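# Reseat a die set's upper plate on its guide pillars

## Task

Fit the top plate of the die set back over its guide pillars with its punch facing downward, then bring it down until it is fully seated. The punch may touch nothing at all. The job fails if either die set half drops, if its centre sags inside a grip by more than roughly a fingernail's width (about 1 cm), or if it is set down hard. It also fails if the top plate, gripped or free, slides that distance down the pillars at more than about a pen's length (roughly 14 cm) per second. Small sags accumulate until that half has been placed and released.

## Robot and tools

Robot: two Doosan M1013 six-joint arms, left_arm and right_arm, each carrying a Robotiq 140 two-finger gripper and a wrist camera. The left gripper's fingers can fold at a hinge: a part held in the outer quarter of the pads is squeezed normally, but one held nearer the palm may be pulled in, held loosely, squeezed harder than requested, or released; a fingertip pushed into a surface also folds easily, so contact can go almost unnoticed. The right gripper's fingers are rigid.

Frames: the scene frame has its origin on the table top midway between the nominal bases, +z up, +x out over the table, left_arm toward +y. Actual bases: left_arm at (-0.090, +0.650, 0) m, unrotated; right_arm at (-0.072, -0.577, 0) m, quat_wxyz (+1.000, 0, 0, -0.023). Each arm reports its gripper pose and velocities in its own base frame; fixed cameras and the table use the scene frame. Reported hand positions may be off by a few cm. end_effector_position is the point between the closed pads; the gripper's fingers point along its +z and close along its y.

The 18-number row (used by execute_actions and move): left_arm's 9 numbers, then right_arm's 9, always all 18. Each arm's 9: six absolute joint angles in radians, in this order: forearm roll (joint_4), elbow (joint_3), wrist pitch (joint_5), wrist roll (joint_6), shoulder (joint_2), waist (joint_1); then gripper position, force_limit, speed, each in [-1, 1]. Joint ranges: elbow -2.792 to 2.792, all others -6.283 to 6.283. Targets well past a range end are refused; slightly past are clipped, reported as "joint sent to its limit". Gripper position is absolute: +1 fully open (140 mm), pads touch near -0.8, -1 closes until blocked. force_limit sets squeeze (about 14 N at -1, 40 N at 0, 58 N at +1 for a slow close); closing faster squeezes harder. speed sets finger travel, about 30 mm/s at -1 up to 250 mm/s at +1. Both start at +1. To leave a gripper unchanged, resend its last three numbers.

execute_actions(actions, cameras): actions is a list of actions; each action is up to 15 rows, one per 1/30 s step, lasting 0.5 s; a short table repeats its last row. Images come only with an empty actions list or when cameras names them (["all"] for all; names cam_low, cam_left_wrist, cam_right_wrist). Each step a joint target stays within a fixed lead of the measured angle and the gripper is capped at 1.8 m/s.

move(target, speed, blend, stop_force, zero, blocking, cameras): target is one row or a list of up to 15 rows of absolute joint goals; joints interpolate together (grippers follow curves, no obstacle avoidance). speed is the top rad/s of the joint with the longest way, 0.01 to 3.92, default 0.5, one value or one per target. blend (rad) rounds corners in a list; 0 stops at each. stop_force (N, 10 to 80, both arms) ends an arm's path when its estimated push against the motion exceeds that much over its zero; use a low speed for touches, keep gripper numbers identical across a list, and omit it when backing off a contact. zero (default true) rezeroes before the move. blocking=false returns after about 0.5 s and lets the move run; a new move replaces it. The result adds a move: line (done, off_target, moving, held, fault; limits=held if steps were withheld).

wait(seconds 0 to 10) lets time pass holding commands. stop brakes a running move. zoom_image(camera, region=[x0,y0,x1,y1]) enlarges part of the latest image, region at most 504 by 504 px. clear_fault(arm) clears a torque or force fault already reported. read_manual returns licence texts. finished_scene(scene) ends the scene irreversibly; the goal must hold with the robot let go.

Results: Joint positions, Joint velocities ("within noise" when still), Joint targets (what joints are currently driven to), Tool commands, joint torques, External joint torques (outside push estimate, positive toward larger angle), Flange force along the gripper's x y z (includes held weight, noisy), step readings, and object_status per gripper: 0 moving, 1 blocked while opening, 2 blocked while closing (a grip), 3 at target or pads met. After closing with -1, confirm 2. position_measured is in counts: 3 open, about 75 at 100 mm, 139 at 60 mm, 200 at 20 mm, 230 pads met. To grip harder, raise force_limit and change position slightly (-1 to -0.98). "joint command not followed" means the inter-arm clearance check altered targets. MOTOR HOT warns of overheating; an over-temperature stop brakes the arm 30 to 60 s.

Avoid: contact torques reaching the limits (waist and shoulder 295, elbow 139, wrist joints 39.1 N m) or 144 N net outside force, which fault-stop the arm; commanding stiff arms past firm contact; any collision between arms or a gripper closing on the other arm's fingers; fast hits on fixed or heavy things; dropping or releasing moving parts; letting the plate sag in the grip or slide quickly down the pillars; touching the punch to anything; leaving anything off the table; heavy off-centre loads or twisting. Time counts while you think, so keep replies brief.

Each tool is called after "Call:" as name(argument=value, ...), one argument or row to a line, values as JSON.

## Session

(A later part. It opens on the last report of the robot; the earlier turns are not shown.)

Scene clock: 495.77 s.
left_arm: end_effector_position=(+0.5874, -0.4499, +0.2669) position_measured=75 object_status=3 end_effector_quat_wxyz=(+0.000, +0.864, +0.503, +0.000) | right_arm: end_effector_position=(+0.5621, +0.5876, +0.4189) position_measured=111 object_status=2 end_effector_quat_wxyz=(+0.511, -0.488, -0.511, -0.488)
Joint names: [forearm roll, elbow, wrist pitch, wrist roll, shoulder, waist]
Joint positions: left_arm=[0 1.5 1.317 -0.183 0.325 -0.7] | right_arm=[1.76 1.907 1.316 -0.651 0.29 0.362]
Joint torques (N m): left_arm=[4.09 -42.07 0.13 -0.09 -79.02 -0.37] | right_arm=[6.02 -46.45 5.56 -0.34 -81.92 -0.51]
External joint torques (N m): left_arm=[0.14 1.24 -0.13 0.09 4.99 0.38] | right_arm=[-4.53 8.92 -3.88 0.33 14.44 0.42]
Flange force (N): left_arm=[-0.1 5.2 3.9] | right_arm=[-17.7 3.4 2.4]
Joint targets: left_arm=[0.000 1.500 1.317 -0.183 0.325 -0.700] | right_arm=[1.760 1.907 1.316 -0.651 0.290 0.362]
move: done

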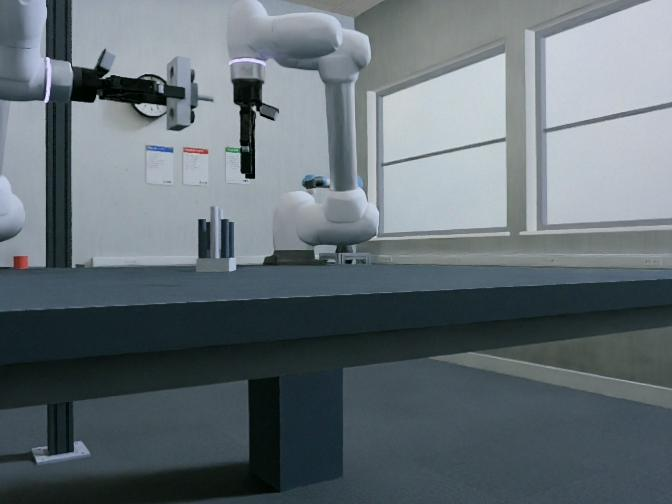

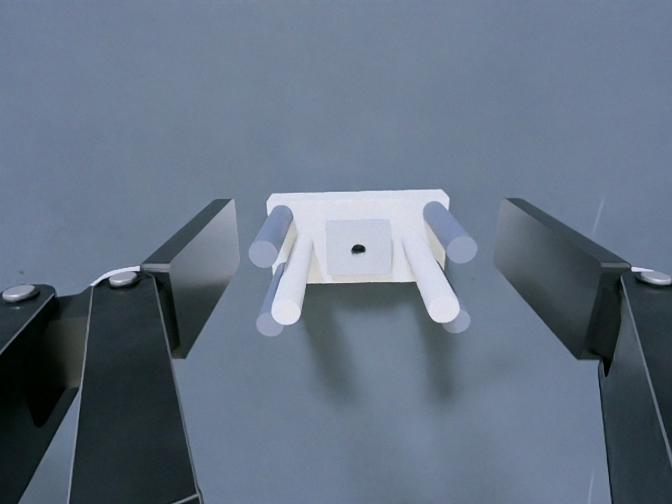

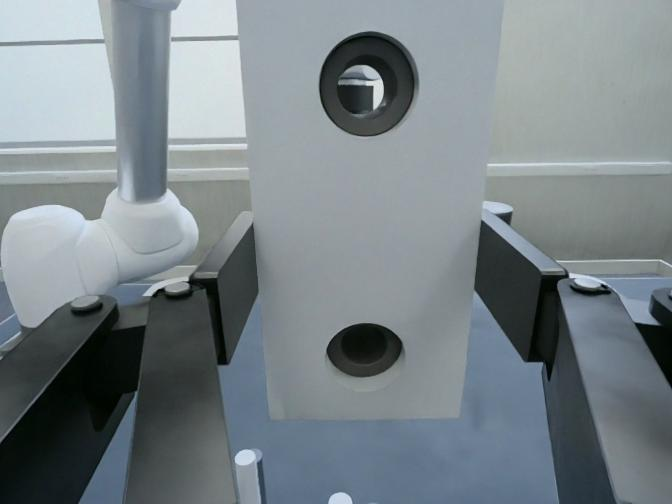

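Call:
move(
  target=[
    [0,1.4997,1.5,-0.8,0.1,-0.3,1,1,-1,1.7600,1.9066,1.3164,-0.6505,0.2904,0.3618,-1,1,-1],
    [-1.2773,1.6554,1.8500,-2.3103,0.7054,-0.086,1,1,-1,0,1.2122,1.570,-0.382,0.3594,0.746,-1,1,-1],
    [-1.2773,1.6554,1.8500,-2.3103,0.7054,-0.086,1,1,-1,0,1.1029,1.4855,-0.2104,0.5532,0.9176,-1,1,-1],
  ],
  speed=[0.5,0.5,0.2],
  blend=[0.05,0.03,0],
  cameras=["all"],
)

Scene clock: 656.60 s.
left_arm: end_effector_position=(+0.6394, -0.3276, +0.2274) position_measured=3 object_status=3 end_effector_quat_wxyz=(+0.606, +0.364, -0.606, +0.364) | right_arm: end_effector_position=(+0.5091, +0.7221, +0.2999) position_measured=111 object_status=2 end_effector_quat_wxyz=(+0.000, +0.220, +0.976, +0.000)
Joint names: [forearm roll, elbow, wrist pitch, wrist roll, shoulder, waist]
Joint positions: left_arm=[-1.277 1.655 1.85 -2.31 0.705 -0.086] | right_arm=[0 1.103 1.486 -0.21 0.553 0.918]
Joint torques (N m): left_arm=[-0.95 -26.23 2.24 -0.05 -98.87 -0.63] | right_arm=[4.05 -50.96 0.08 -0.28 -113.67 -0.48]
External joint torques (N m): left_arm=[0.05 0.55 -0.23 0.05 5.6 0.5] | right_arm=[0.29 9 -0.08 0.28 17.09 0.18]
Flange force (N): left_arm=[-6.7 -4.3 -2.6] | right_arm=[-0.4 5.0 16.7]
Joint targets: left_arm=[-1.277 1.655 1.850 -2.310 0.705 -0.086] | right_arm=[0.000 1.103 1.486 -0.210 0.553 0.918]
move: done

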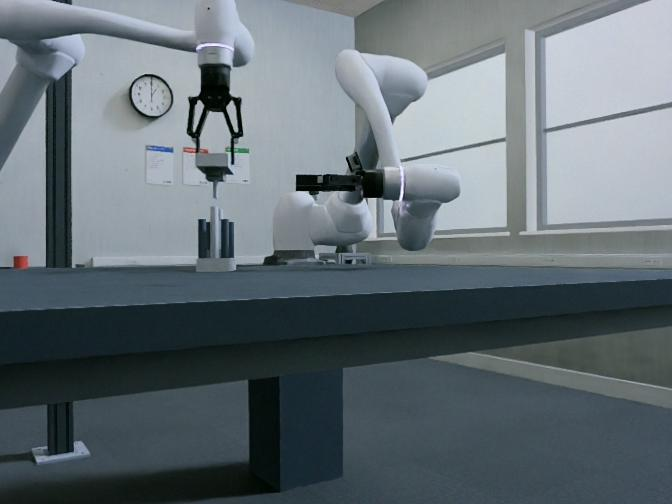

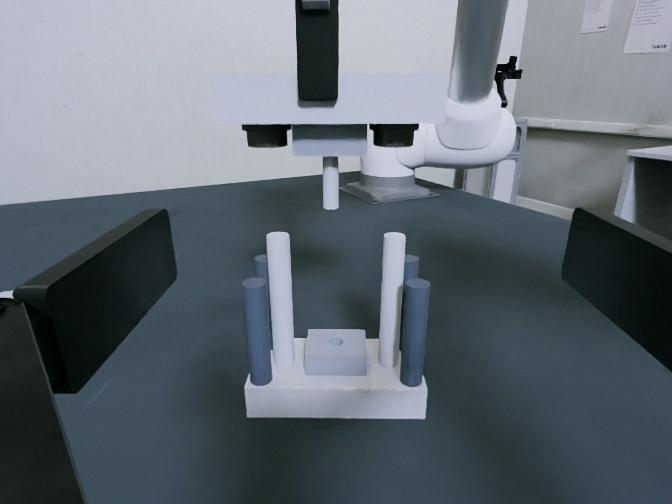

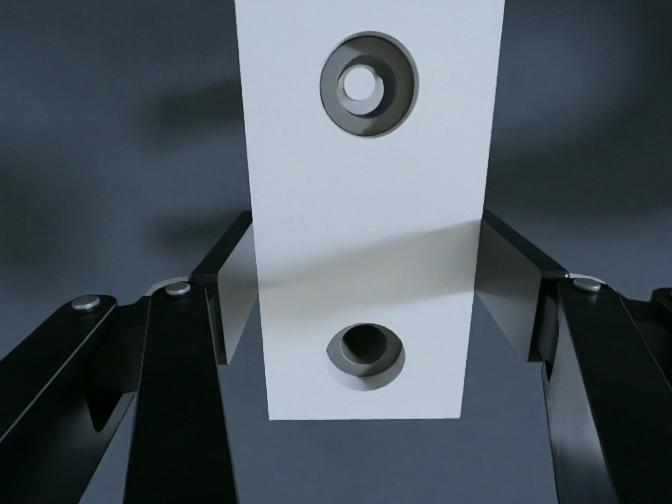

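Call:
zoom_image(
  camera="cam_right_wrist",
  region=[310, 20, 430, 150],
)

Call:
zoom_image(
  camera="cam_low",
  region=[160, 130, 280, 280],
)

Call:
zoom_image(
  camera="cam_left_wrist",
  region=[200, 60, 460, 430],
)

Scaled by 3.877 from the camera's 672x504 image, which has a finer 960x720 frame.

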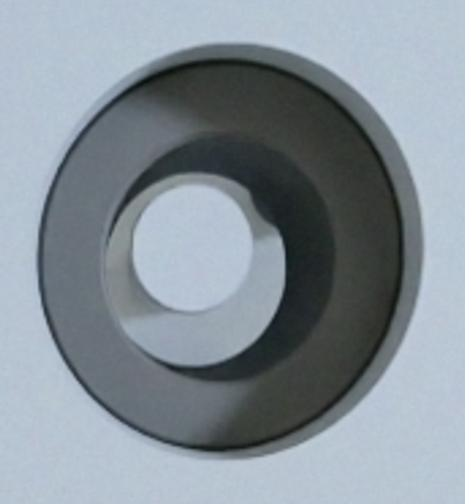

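Scaled by 3.360 from the camera's 672x504 image, which has a finer 960x720 frame.

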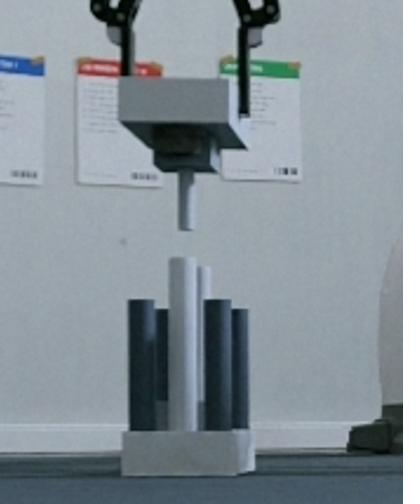

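Scaled by 1.362 from the camera's 672x504 image, which has a finer 960x720 frame.

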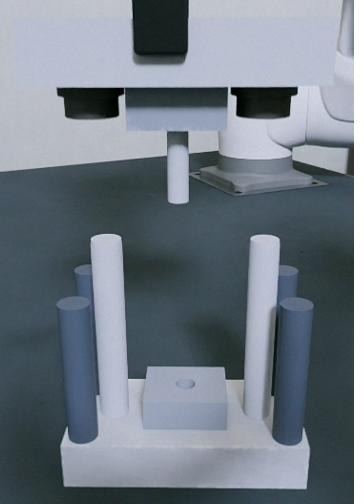

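Call:
move(
  target=[-1.2773,1.6554,1.8500,-2.3103,0.7054,-0.086,1,1,-1,0,1.1899,1.3797,-0.2048,0.5720,0.9232,-1,1,-1],
  speed=0.06,
  cameras=["all"],
)

Call:
zoom_image(
  camera="cam_right_wrist",
  region=[310, 20, 430, 150],
)

Call:
zoom_image(
  camera="cam_low",
  region=[160, 130, 280, 280],
)

Call:
zoom_image(
  camera="cam_left_wrist",
  region=[220, 180, 450, 310],
)

Scene clock: 707.20 s.
left_arm: end_effector_position=(+0.6394, -0.3276, +0.2275) position_measured=3 object_status=3 end_effector_quat_wxyz=(+0.606, +0.364, -0.606, +0.364) | right_arm: end_effector_position=(+0.5060, +0.7262, +0.2350) position_measured=111 object_status=2 end_effector_quat_wxyz=(+0.000, +0.220, +0.976, +0.000)
Joint names: [forearm roll, elbow, wrist pitch, wrist roll, shoulder, waist]
Joint positions: left_arm=[-1.277 1.655 1.85 -2.31 0.705 -0.086] | right_arm=[0 1.19 1.38 -0.205 0.572 0.923]
Joint torques (N m): left_arm=[-0.95 -26.23 2.23 -0.05 -99.02 -0.62] | right_arm=[4.01 -49.77 0.07 -0.27 -114.78 -0.53]
External joint torques (N m): left_arm=[0.07 0.56 -0.21 0.05 5.75 0.66] | right_arm=[0.27 8.45 -0.06 0.27 17.2 0.34]
Flange force (N): left_arm=[-6.9 -4.3 -2.9] | right_arm=[-0.3 6.1 16.7]
Joint targets: left_arm=[-1.277 1.655 1.850 -2.310 0.705 -0.086] | right_arm=[0.000 1.190 1.380 -0.205 0.572 0.923]
move: done

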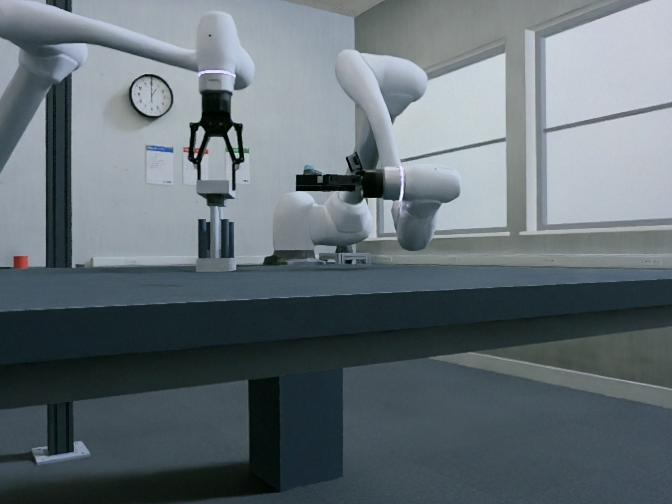

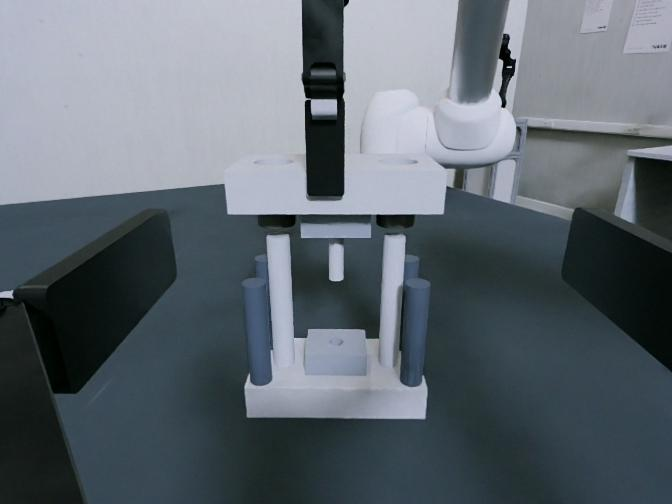

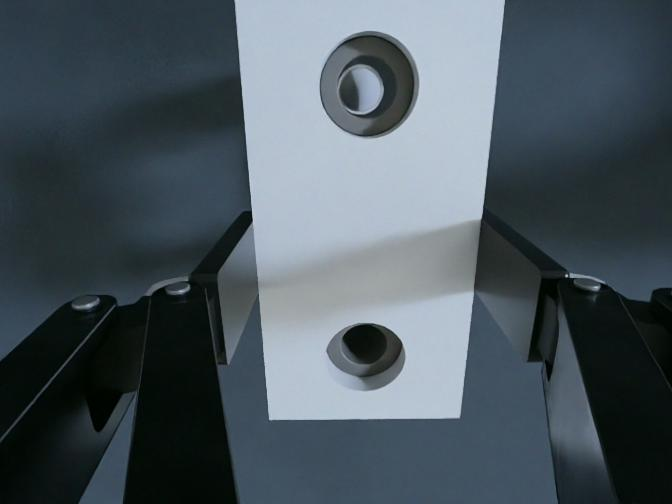

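Scaled by 3.877 from the camera's 672x504 image, which has a finer 960x720 frame.

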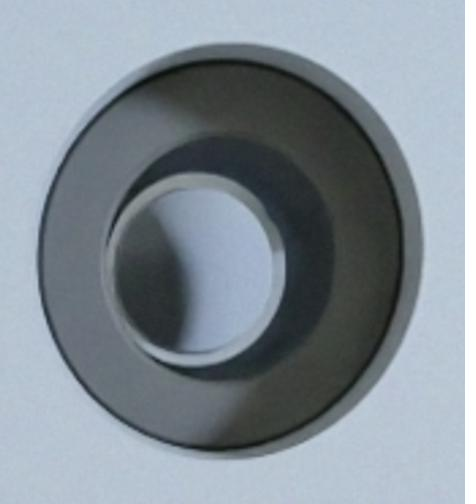

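Scaled by 3.360 from the camera's 672x504 image, which has a finer 960x720 frame.

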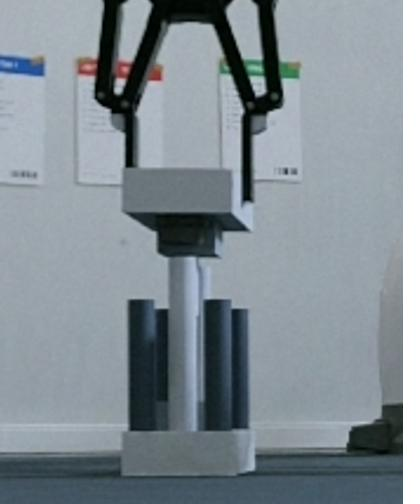

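Scaled by 2.191 from the camera's 672x504 image, which has a finer 960x720 frame.

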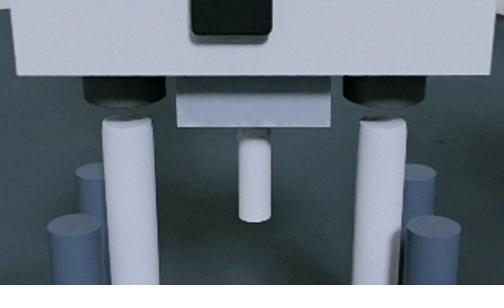

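Call:
move(
  target=[
    [-1.2773,1.6554,1.8500,-2.3103,0.7054,-0.086,1,1,-1,0,1.1891,1.3800,-0.2041,0.5725,0.9239,-1,1,-1],
    [-1.2773,1.6554,1.8500,-2.3103,0.7054,-0.086,1,1,-1,0,1.2262,1.3317,-0.2041,0.5837,0.9239,-1,1,-1],
  ],
  speed=0.03,
  stop_force=15,
  cameras=["all"],
)

Call:
zoom_image(
  camera="cam_left_wrist",
  region=[220, 180, 450, 310],
)

Call:
zoom_image(
  camera="cam_right_wrist",
  region=[310, 20, 430, 150],
)

Scene clock: 744.43 s.
left_arm: end_effector_position=(+0.6394, -0.3276, +0.2275) position_measured=3 object_status=3 end_effector_quat_wxyz=(+0.606, +0.364, -0.606, +0.364) | right_arm: end_effector_position=(+0.5059, +0.7270, +0.2236) position_measured=111 object_status=2 end_effector_quat_wxyz=(+0.000, +0.220, +0.976, +0.000)
Joint names: [forearm roll, elbow, wrist pitch, wrist roll, shoulder, waist]
Joint positions: left_arm=[-1.277 1.655 1.85 -2.31 0.705 -0.086] | right_arm=[0 1.203 1.361 -0.204 0.577 0.924]
Joint torques (N m): left_arm=[-0.98 -26.26 2.21 -0.07 -98.73 -0.29] | right_arm=[4.25 -37.95 -0.46 -0.37 -95.75 -1.47]
External joint torques (N m): left_arm=[0.09 0.55 -0.19 0.07 5.28 0.23] | right_arm=[0.02 -3.1 0.46 0.37 -1.7 1.69]
Flange force (N): left_arm=[-6.4 -4.1 -2.2] | right_arm=[1.3 6.5 -5.2]
Joint targets: left_arm=[-1.277 1.655 1.850 -2.310 0.705 -0.086] | right_arm=[0.000 1.203 1.361 -0.204 0.577 0.924]
move: contact (right_arm); path passed 1 of 2 targets; right_arm: the wrist pitch is farthest, 0.030 rad from its target

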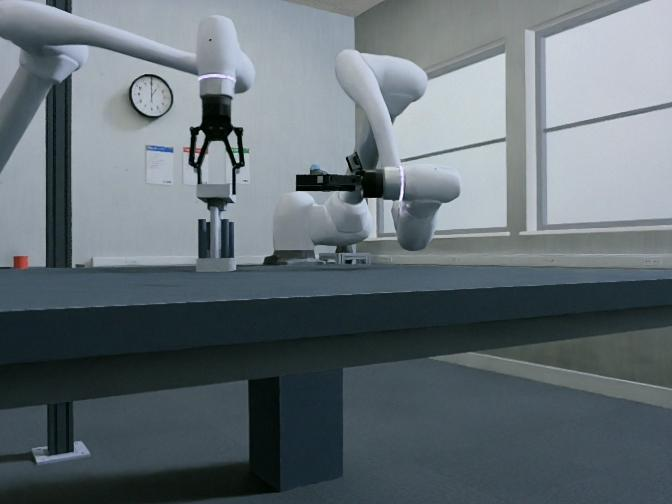

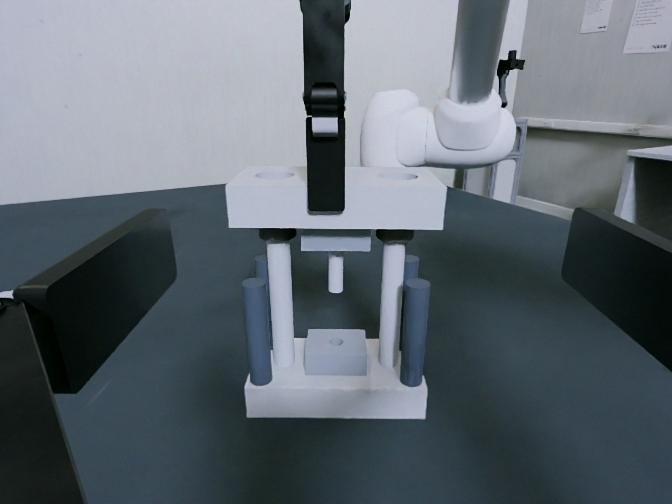

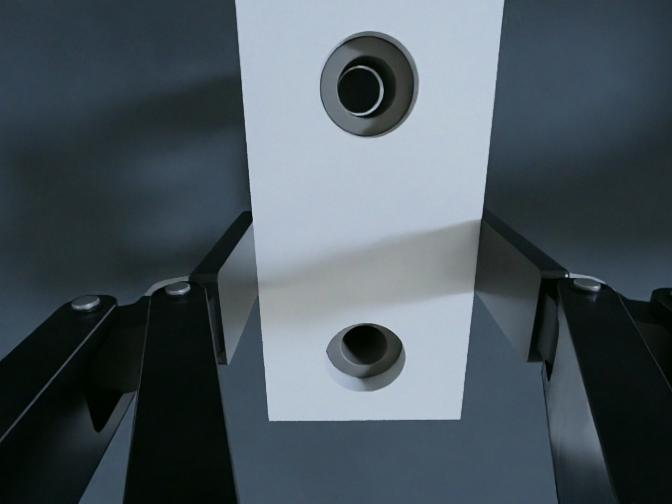

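Scaled by 2.191 from the camera's 672x504 image, which has a finer 960x720 frame.

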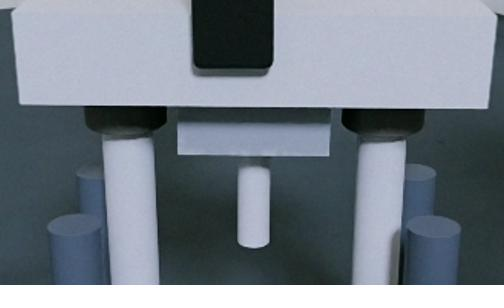

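Scaled by 3.877 from the camera's 672x504 image, which has a finer 960x720 frame.

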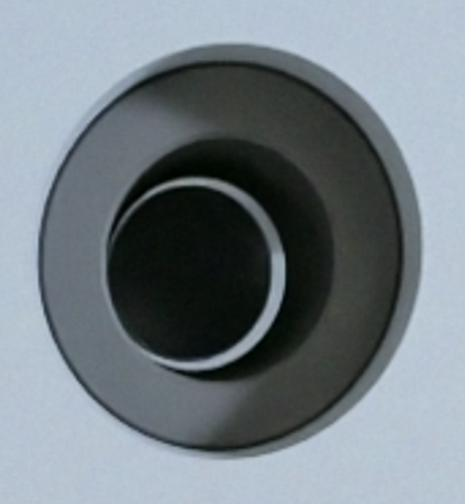

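Call:
zoom_image(
  camera="cam_left_wrist",
  region=[245, 215, 325, 275],
)

Call:
zoom_image(
  camera="cam_left_wrist",
  region=[355, 215, 435, 275],
)

Call:
zoom_image(
  camera="cam_right_wrist",
  region=[320, 310, 410, 400],
)

Scaled by 6.300 from the camera's 672x504 image, which has a finer 960x720 frame.

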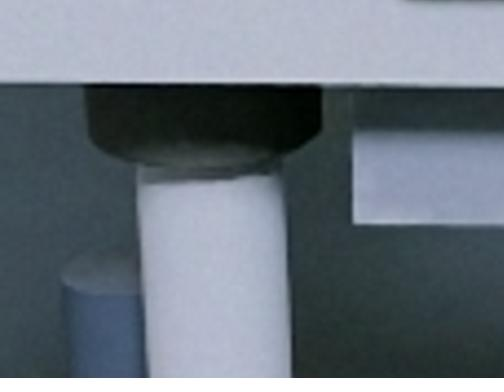

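Scaled by 6.300 from the camera's 672x504 image, which has a finer 960x720 frame.

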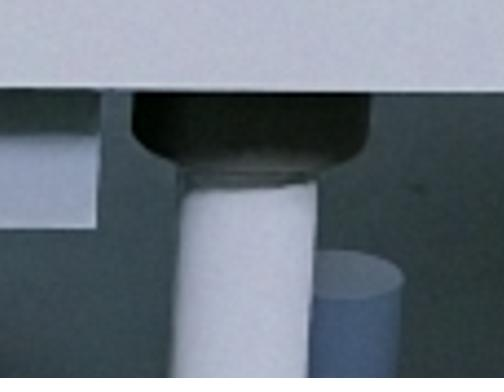

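Scaled by 5.600 from the camera's 672x504 image, which has a finer 960x720 frame.

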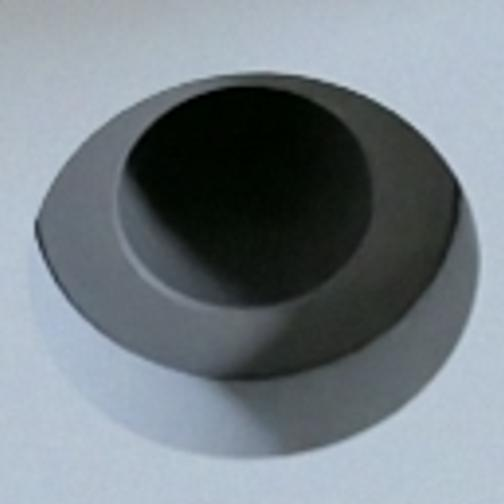

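Call:
move(
  target=[-1.2773,1.6554,1.8500,-2.3103,0.7054,-0.086,1,1,-1,0,1.2009,1.3660,-0.2040,0.5747,0.9240,-1,1,-1],
  speed=0.03,
  cameras=[],
)

Call:
move(
  target=[-1.2773,1.6554,1.8500,-2.3103,0.7054,-0.086,1,1,-1,0,1.2273,1.3311,-0.2040,0.5832,0.9240,-1,1,-1],
  speed=0.03,
  stop_force=18,
  cameras=["all"],
)

Call:
zoom_image(
  camera="cam_right_wrist",
  region=[310, 20, 430, 150],
)

Scene clock: 802.13 s.
left_arm: end_effector_position=(+0.6394, -0.3276, +0.2275) position_measured=3 object_status=3 end_effector_quat_wxyz=(+0.606, +0.364, -0.606, +0.364) | right_arm: end_effector_position=(+0.5054, +0.7265, +0.2267) position_measured=111 object_status=2 end_effector_quat_wxyz=(+0.000, +0.220, +0.976, +0.000)
Joint names: [forearm roll, elbow, wrist pitch, wrist roll, shoulder, waist]
Joint positions: left_arm=[-1.277 1.655 1.85 -2.31 0.705 -0.086] | right_arm=[0 1.201 1.366 -0.204 0.575 0.924]
Joint torques (N m): left_arm=[-0.98 -26.24 2.21 -0.05 -98.71 -0.58] | right_arm=[3.93 -50.01 0.11 -0.34 -115.37 -1.25]
External joint torques (N m): left_arm=[0.09 0.57 -0.19 0.05 5.48 0.34] | right_arm=[0.34 8.86 -0.11 0.34 17.74 1.32]
Flange force (N): left_arm=[-6.6 -4.2 -2.4] | right_arm=[0.9 6.0 17.6]
Joint targets: left_arm=[-1.277 1.655 1.850 -2.310 0.705 -0.086] | right_arm=[0.000 1.201 1.366 -0.204 0.575 0.924]
move: done
No camera images: "cameras" was empty.

Scene clock: 802.97 s.
left_arm: end_effector_position=(+0.6394, -0.3276, +0.2275) position_measured=3 object_status=3 end_effector_quat_wxyz=(+0.606, +0.364, -0.606, +0.364) | right_arm: end_effector_position=(+0.5054, +0.7266, +0.2222) position_measured=111 object_status=2 end_effector_quat_wxyz=(+0.000, +0.220, +0.976, +0.000)
Joint names: [forearm roll, elbow, wrist pitch, wrist roll, shoulder, waist]
Joint positions: left_arm=[-1.277 1.655 1.85 -2.31 0.705 -0.086] | right_arm=[0 1.206 1.359 -0.204 0.576 0.924]
Joint torques (N m): left_arm=[-0.96 -26.19 2.22 -0.06 -98.9 -0.51] | right_arm=[3.88 -40.62 -3.59 -0.76 -92.02 -2.99]
External joint torques (N m): left_arm=[0.09 0.57 -0.21 0.06 5.79 0.86] | right_arm=[0.4 -0.71 3.6 0.76 -6.32 2.74]
Flange force (N): left_arm=[-7.0 -4.2 -3.1] | right_arm=[4.7 -4.1 -9.0]
Joint targets: left_arm=[-1.277 1.655 1.850 -2.310 0.705 -0.086] | right_arm=[0.000 1.206 1.359 -0.204 0.576 0.924]
move: contact (right_arm); right_arm: the wrist pitch is farthest, 0.027 rad from its target

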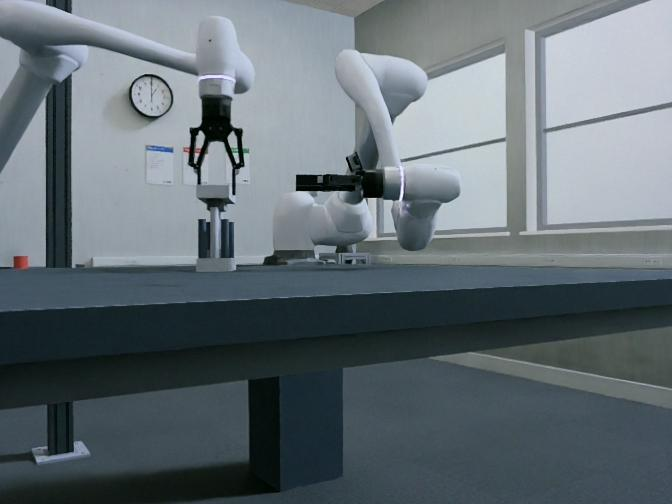

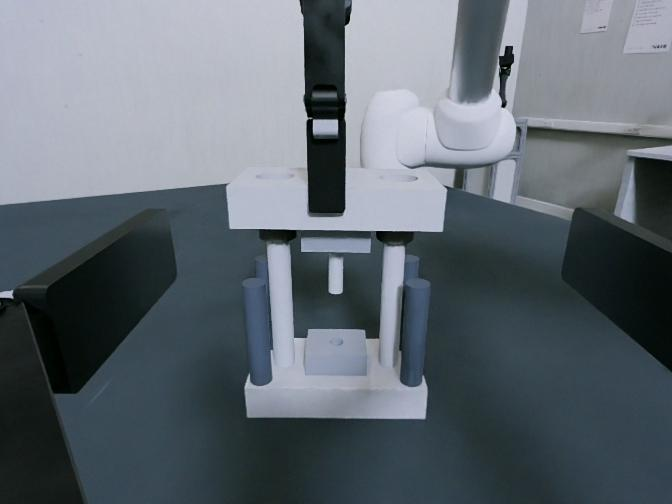

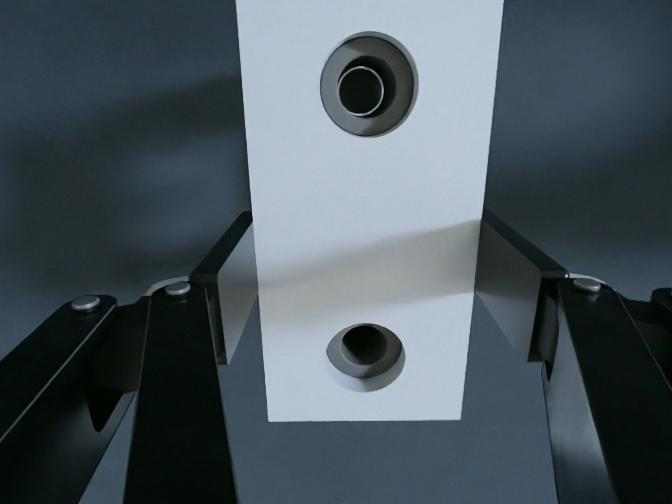

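Scaled by 3.877 from the camera's 672x504 image, which has a finer 960x720 frame.

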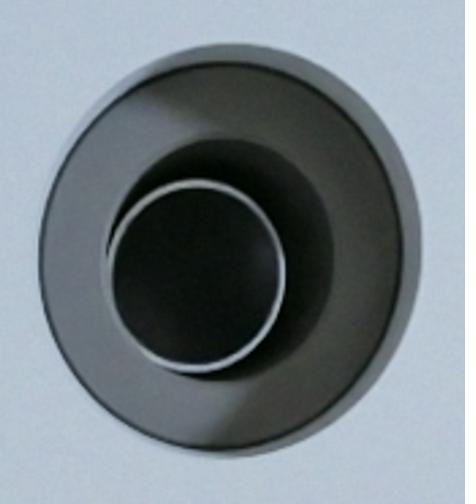

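Call:
zoom_image(
  camera="cam_low",
  region=[190, 180, 240, 230],
)

Call:
zoom_image(
  camera="cam_left_wrist",
  region=[245, 215, 325, 275],
)

Call:
zoom_image(
  camera="cam_left_wrist",
  region=[355, 215, 435, 275],
)

Scaled by 10.080 from the camera's 672x504 image, which has a finer 960x720 frame.

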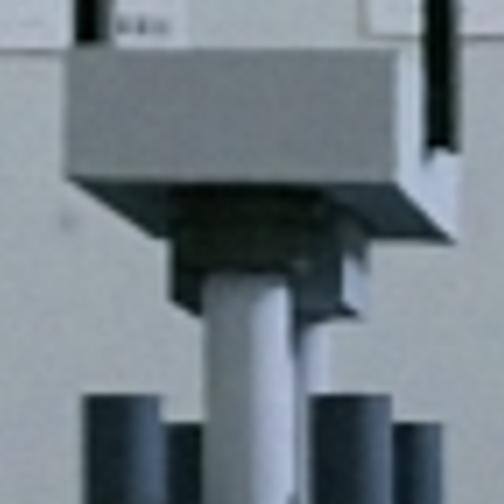

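Scaled by 6.300 from the camera's 672x504 image, which has a finer 960x720 frame.

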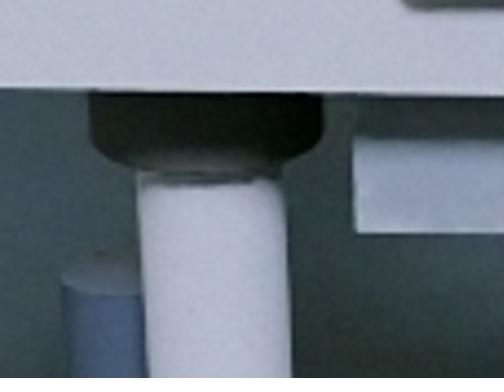

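Scaled by 6.300 from the camera's 672x504 image, which has a finer 960x720 frame.

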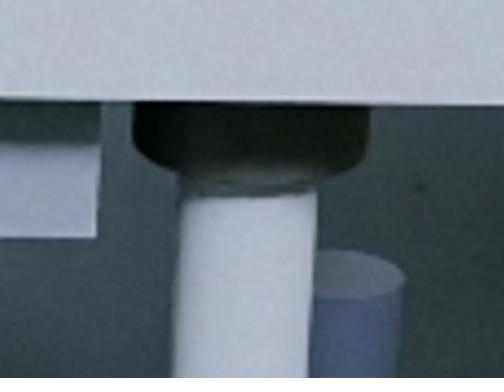

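Call:
move(
  target=[-1.2773,1.6554,1.8500,-2.3103,0.7054,-0.086,1,1,-1,0,1.2023,1.3654,-0.196,0.5739,0.9240,-1,1,-1],
  speed=0.03,
  cameras=[],
)

Call:
move(
  target=[-1.2773,1.6554,1.8500,-2.3103,0.7054,-0.086,1,1,-1,0,1.2287,1.3308,-0.196,0.5821,0.9240,-1,1,-1],
  speed=0.03,
  stop_force=20,
  cameras=["all"],
)

Call:
zoom_image(
  camera="cam_right_wrist",
  region=[310, 20, 430, 150],
)

Call:
zoom_image(
  camera="cam_left_wrist",
  region=[220, 180, 450, 310],
)

Scene clock: 850.07 s.
left_arm: end_effector_position=(+0.6394, -0.3276, +0.2275) position_measured=3 object_status=3 end_effector_quat_wxyz=(+0.606, +0.364, -0.606, +0.364) | right_arm: end_effector_position=(+0.5051, +0.7261, +0.2267) position_measured=111 object_status=2 end_effector_quat_wxyz=(+0.000, +0.223, +0.975, +0.000)
Joint names: [forearm roll, elbow, wrist pitch, wrist roll, shoulder, waist]
Joint positions: left_arm=[-1.277 1.655 1.85 -2.31 0.705 -0.086] | right_arm=[0 1.202 1.365 -0.196 0.574 0.924]
Joint torques (N m): left_arm=[-0.94 -26.33 2.25 -0.06 -99.09 -0.49] | right_arm=[3.97 -49.78 0.03 -0.28 -114.58 -0.52]
External joint torques (N m): left_arm=[0.06 0.71 -0.24 0.06 6.02 0.4] | right_arm=[0.33 8.34 -0.02 0.28 16.09 0.61]
Flange force (N): left_arm=[-7.3 -4.4 -2.5] | right_arm=[0.3 4.5 16.2]
Joint targets: left_arm=[-1.277 1.655 1.850 -2.310 0.705 -0.086] | right_arm=[0.000 1.202 1.365 -0.196 0.574 0.924]
move: done
No camera images: "cameras" was empty.

Scene clock: 850.90 s.
left_arm: end_effector_position=(+0.6394, -0.3276, +0.2275) position_measured=3 object_status=3 end_effector_quat_wxyz=(+0.606, +0.364, -0.606, +0.364) | right_arm: end_effector_position=(+0.5052, +0.7263, +0.2219) position_measured=111 object_status=2 end_effector_quat_wxyz=(+0.000, +0.224, +0.975, +0.000)
Joint names: [forearm roll, elbow, wrist pitch, wrist roll, shoulder, waist]
Joint positions: left_arm=[-1.277 1.655 1.85 -2.31 0.705 -0.086] | right_arm=[0 1.208 1.357 -0.196 0.576 0.924]
Joint torques (N m): left_arm=[-0.94 -26.15 2.24 -0.05 -98.72 -0.54] | right_arm=[2.38 -33.73 0.45 -0.19 -88.54 -7]
External joint torques (N m): left_arm=[0.05 0.48 -0.22 0.05 5.45 0.43] | right_arm=[1.86 -7.28 -0.45 0.19 -8.77 6.47]
Flange force (N): left_arm=[-6.5 -4.3 -2.5] | right_arm=[6.7 6.0 -11.5]
Joint targets: left_arm=[-1.277 1.655 1.850 -2.310 0.705 -0.086] | right_arm=[0.000 1.208 1.357 -0.196 0.576 0.924]
move: contact (right_arm); right_arm: the wrist pitch is farthest, 0.026 rad from its target

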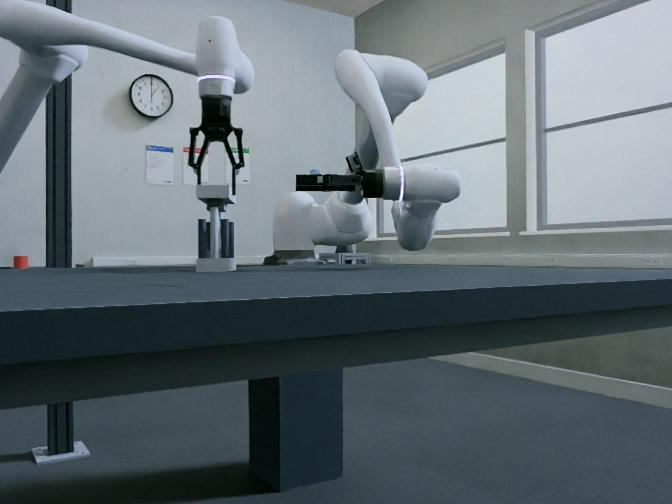

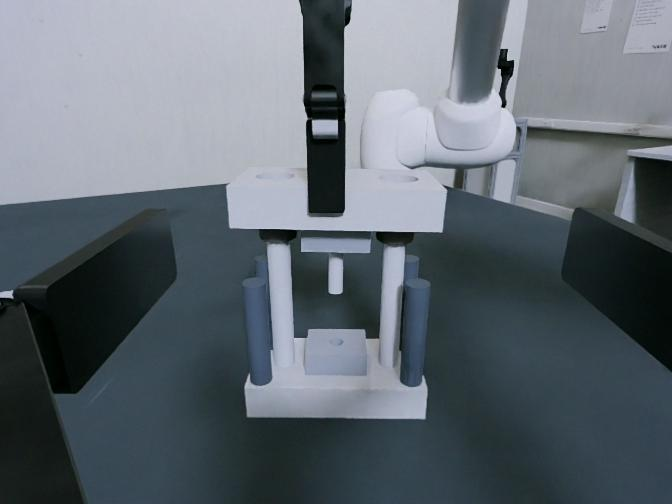

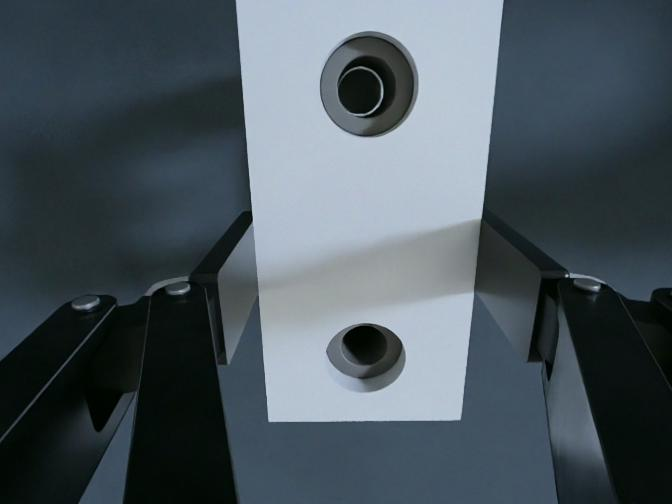

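Scaled by 3.877 from the camera's 672x504 image, which has a finer 960x720 frame.

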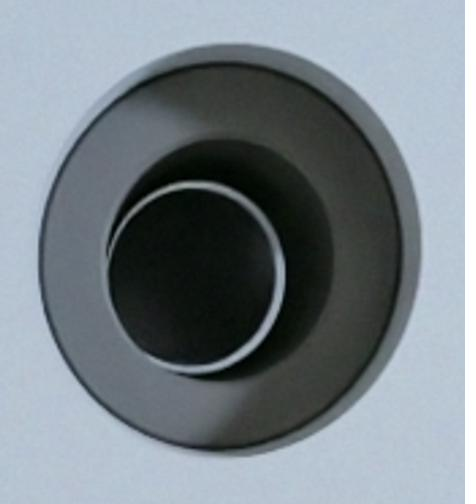

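Scaled by 2.191 from the camera's 672x504 image, which has a finer 960x720 frame.

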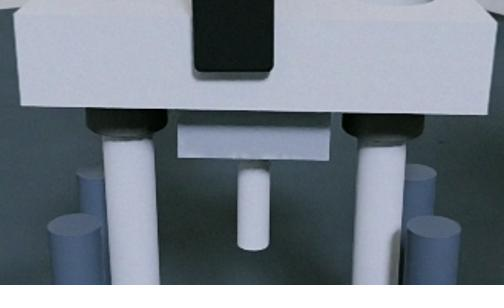

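Call:
move(
  target=[-1.2773,1.6554,1.8500,-2.3103,0.7054,-0.086,1,1,-1,0.019,1.1990,1.3702,-0.2069,0.5761,0.9170,-1,1,-1],
  speed=0.03,
  cameras=["cam_left_wrist","cam_right_wrist"],
)

Call:
zoom_image(
  camera="cam_left_wrist",
  region=[220, 180, 450, 310],
)

Call:
zoom_image(
  camera="cam_right_wrist",
  region=[310, 20, 430, 150],
)

Scene clock: 886.60 s.
left_arm: end_effector_position=(+0.6394, -0.3276, +0.2275) position_measured=3 object_status=3 end_effector_quat_wxyz=(+0.606, +0.364, -0.606, +0.364) | right_arm: end_effector_position=(+0.5053, +0.7264, +0.2266) position_measured=111 object_status=2 end_effector_quat_wxyz=(-0.009, +0.223, +0.975, +0.002)
Joint names: [forearm roll, elbow, wrist pitch, wrist roll, shoulder, waist]
Joint positions: left_arm=[-1.277 1.655 1.85 -2.31 0.705 -0.086] | right_arm=[0.019 1.199 1.37 -0.207 0.576 0.917]
Joint torques (N m): left_arm=[-0.97 -26.26 2.23 -0.06 -98.77 -0.42] | right_arm=[4.11 -50 0.01 -0.33 -114.51 -1.01]
External joint torques (N m): left_arm=[0.1 0.63 -0.22 0.06 5.65 0.65] | right_arm=[0.22 8.65 0 0.33 16.3 0.61]
Flange force (N): left_arm=[-6.8 -4.1 -2.8] | right_arm=[0.1 4.1 16.6]
Joint targets: left_arm=[-1.277 1.655 1.850 -2.310 0.705 -0.086] | right_arm=[0.019 1.199 1.370 -0.207 0.576 0.917]
move: done
Images, in order (width x height): cam_left_wrist 672x504, cam_right_wrist 672x504.

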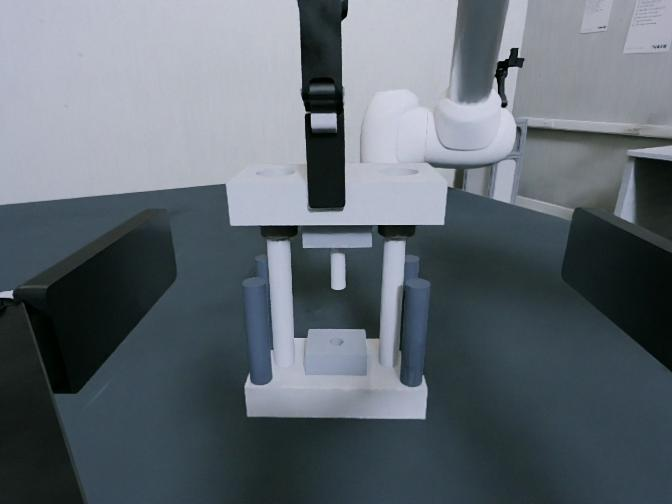

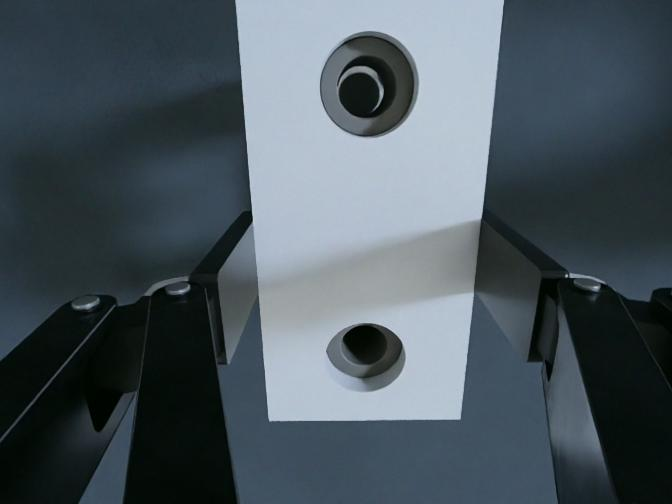

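Scaled by 2.191 from the camera's 672x504 image, which has a finer 960x720 frame.

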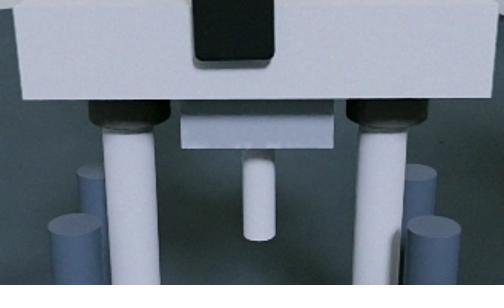

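Scaled by 3.877 from the camera's 672x504 image, which has a finer 960x720 frame.

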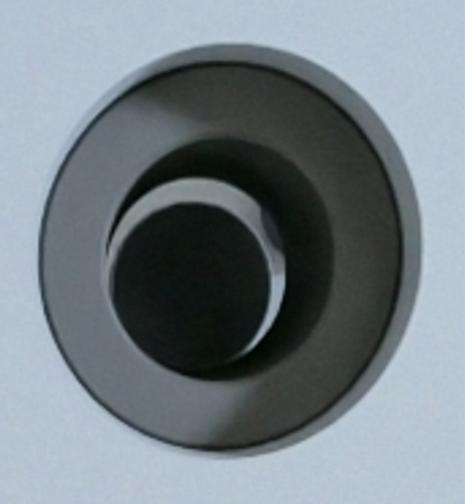

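Call:
move(
  target=[-1.2773,1.6554,1.8500,-2.3103,0.7054,-0.086,1,1,-1,0.0152,1.2260,1.3348,-0.2052,0.5838,0.9179,-1,1,-1],
  speed=0.03,
  stop_force=20,
  cameras=["cam_left_wrist","cam_right_wrist"],
)

Call:
zoom_image(
  camera="cam_left_wrist",
  region=[220, 180, 450, 310],
)

Call:
zoom_image(
  camera="cam_right_wrist",
  region=[310, 20, 430, 150],
)

Scene clock: 914.33 s.
left_arm: end_effector_position=(+0.6395, -0.3276, +0.2275) position_measured=3 object_status=3 end_effector_quat_wxyz=(+0.606, +0.364, -0.606, +0.364) | right_arm: end_effector_position=(+0.5054, +0.7263, +0.2221) position_measured=111 object_status=2 end_effector_quat_wxyz=(-0.009, +0.223, +0.975, +0.002)
Joint names: [forearm roll, elbow, wrist pitch, wrist roll, shoulder, waist]
Joint positions: left_arm=[-1.277 1.655 1.85 -2.31 0.705 -0.086] | right_arm=[0.018 1.205 1.363 -0.207 0.578 0.917]
Joint torques (N m): left_arm=[-0.94 -26.22 2.21 -0.07 -98.8 -0.57] | right_arm=[3.71 -39.29 -2.14 -0.48 -93.18 -3.73]
External joint torques (N m): left_arm=[0.04 0.39 -0.19 0.07 4.88 0.42] | right_arm=[0.61 -2.01 2.16 0.48 -5.28 3.47]
Flange force (N): left_arm=[-5.9 -3.9 -2.3] | right_arm=[4.7 -0.2 -7.8]
Joint targets: left_arm=[-1.277 1.655 1.850 -2.310 0.705 -0.086] | right_arm=[0.018 1.205 1.363 -0.207 0.578 0.917]
move: contact (right_arm); right_arm: the wrist pitch is farthest, 0.028 rad from its target
Images, in order (width x height): cam_left_wrist 672x504, cam_right_wrist 672x504.

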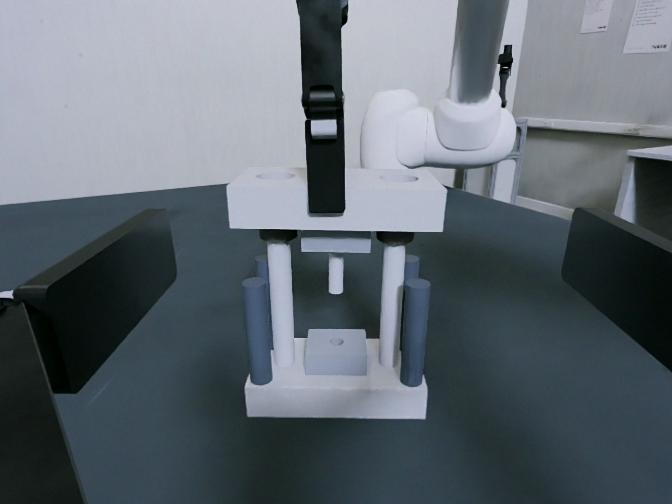

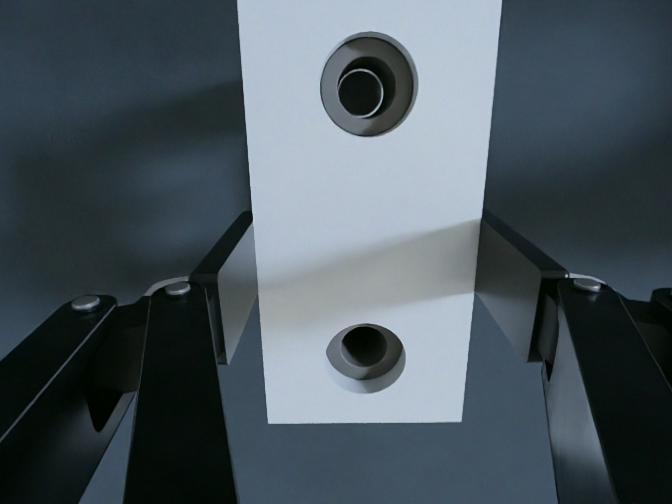

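Scaled by 2.191 from the camera's 672x504 image, which has a finer 960x720 frame.

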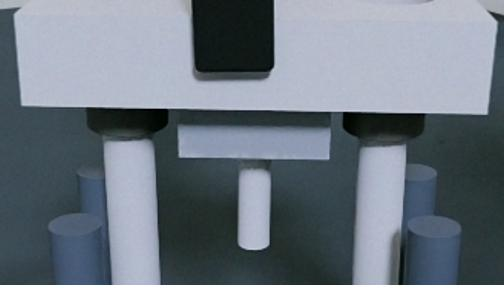

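Scaled by 3.877 from the camera's 672x504 image, which has a finer 960x720 frame.

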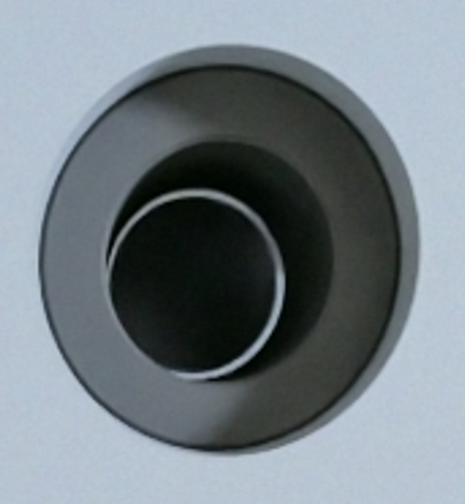

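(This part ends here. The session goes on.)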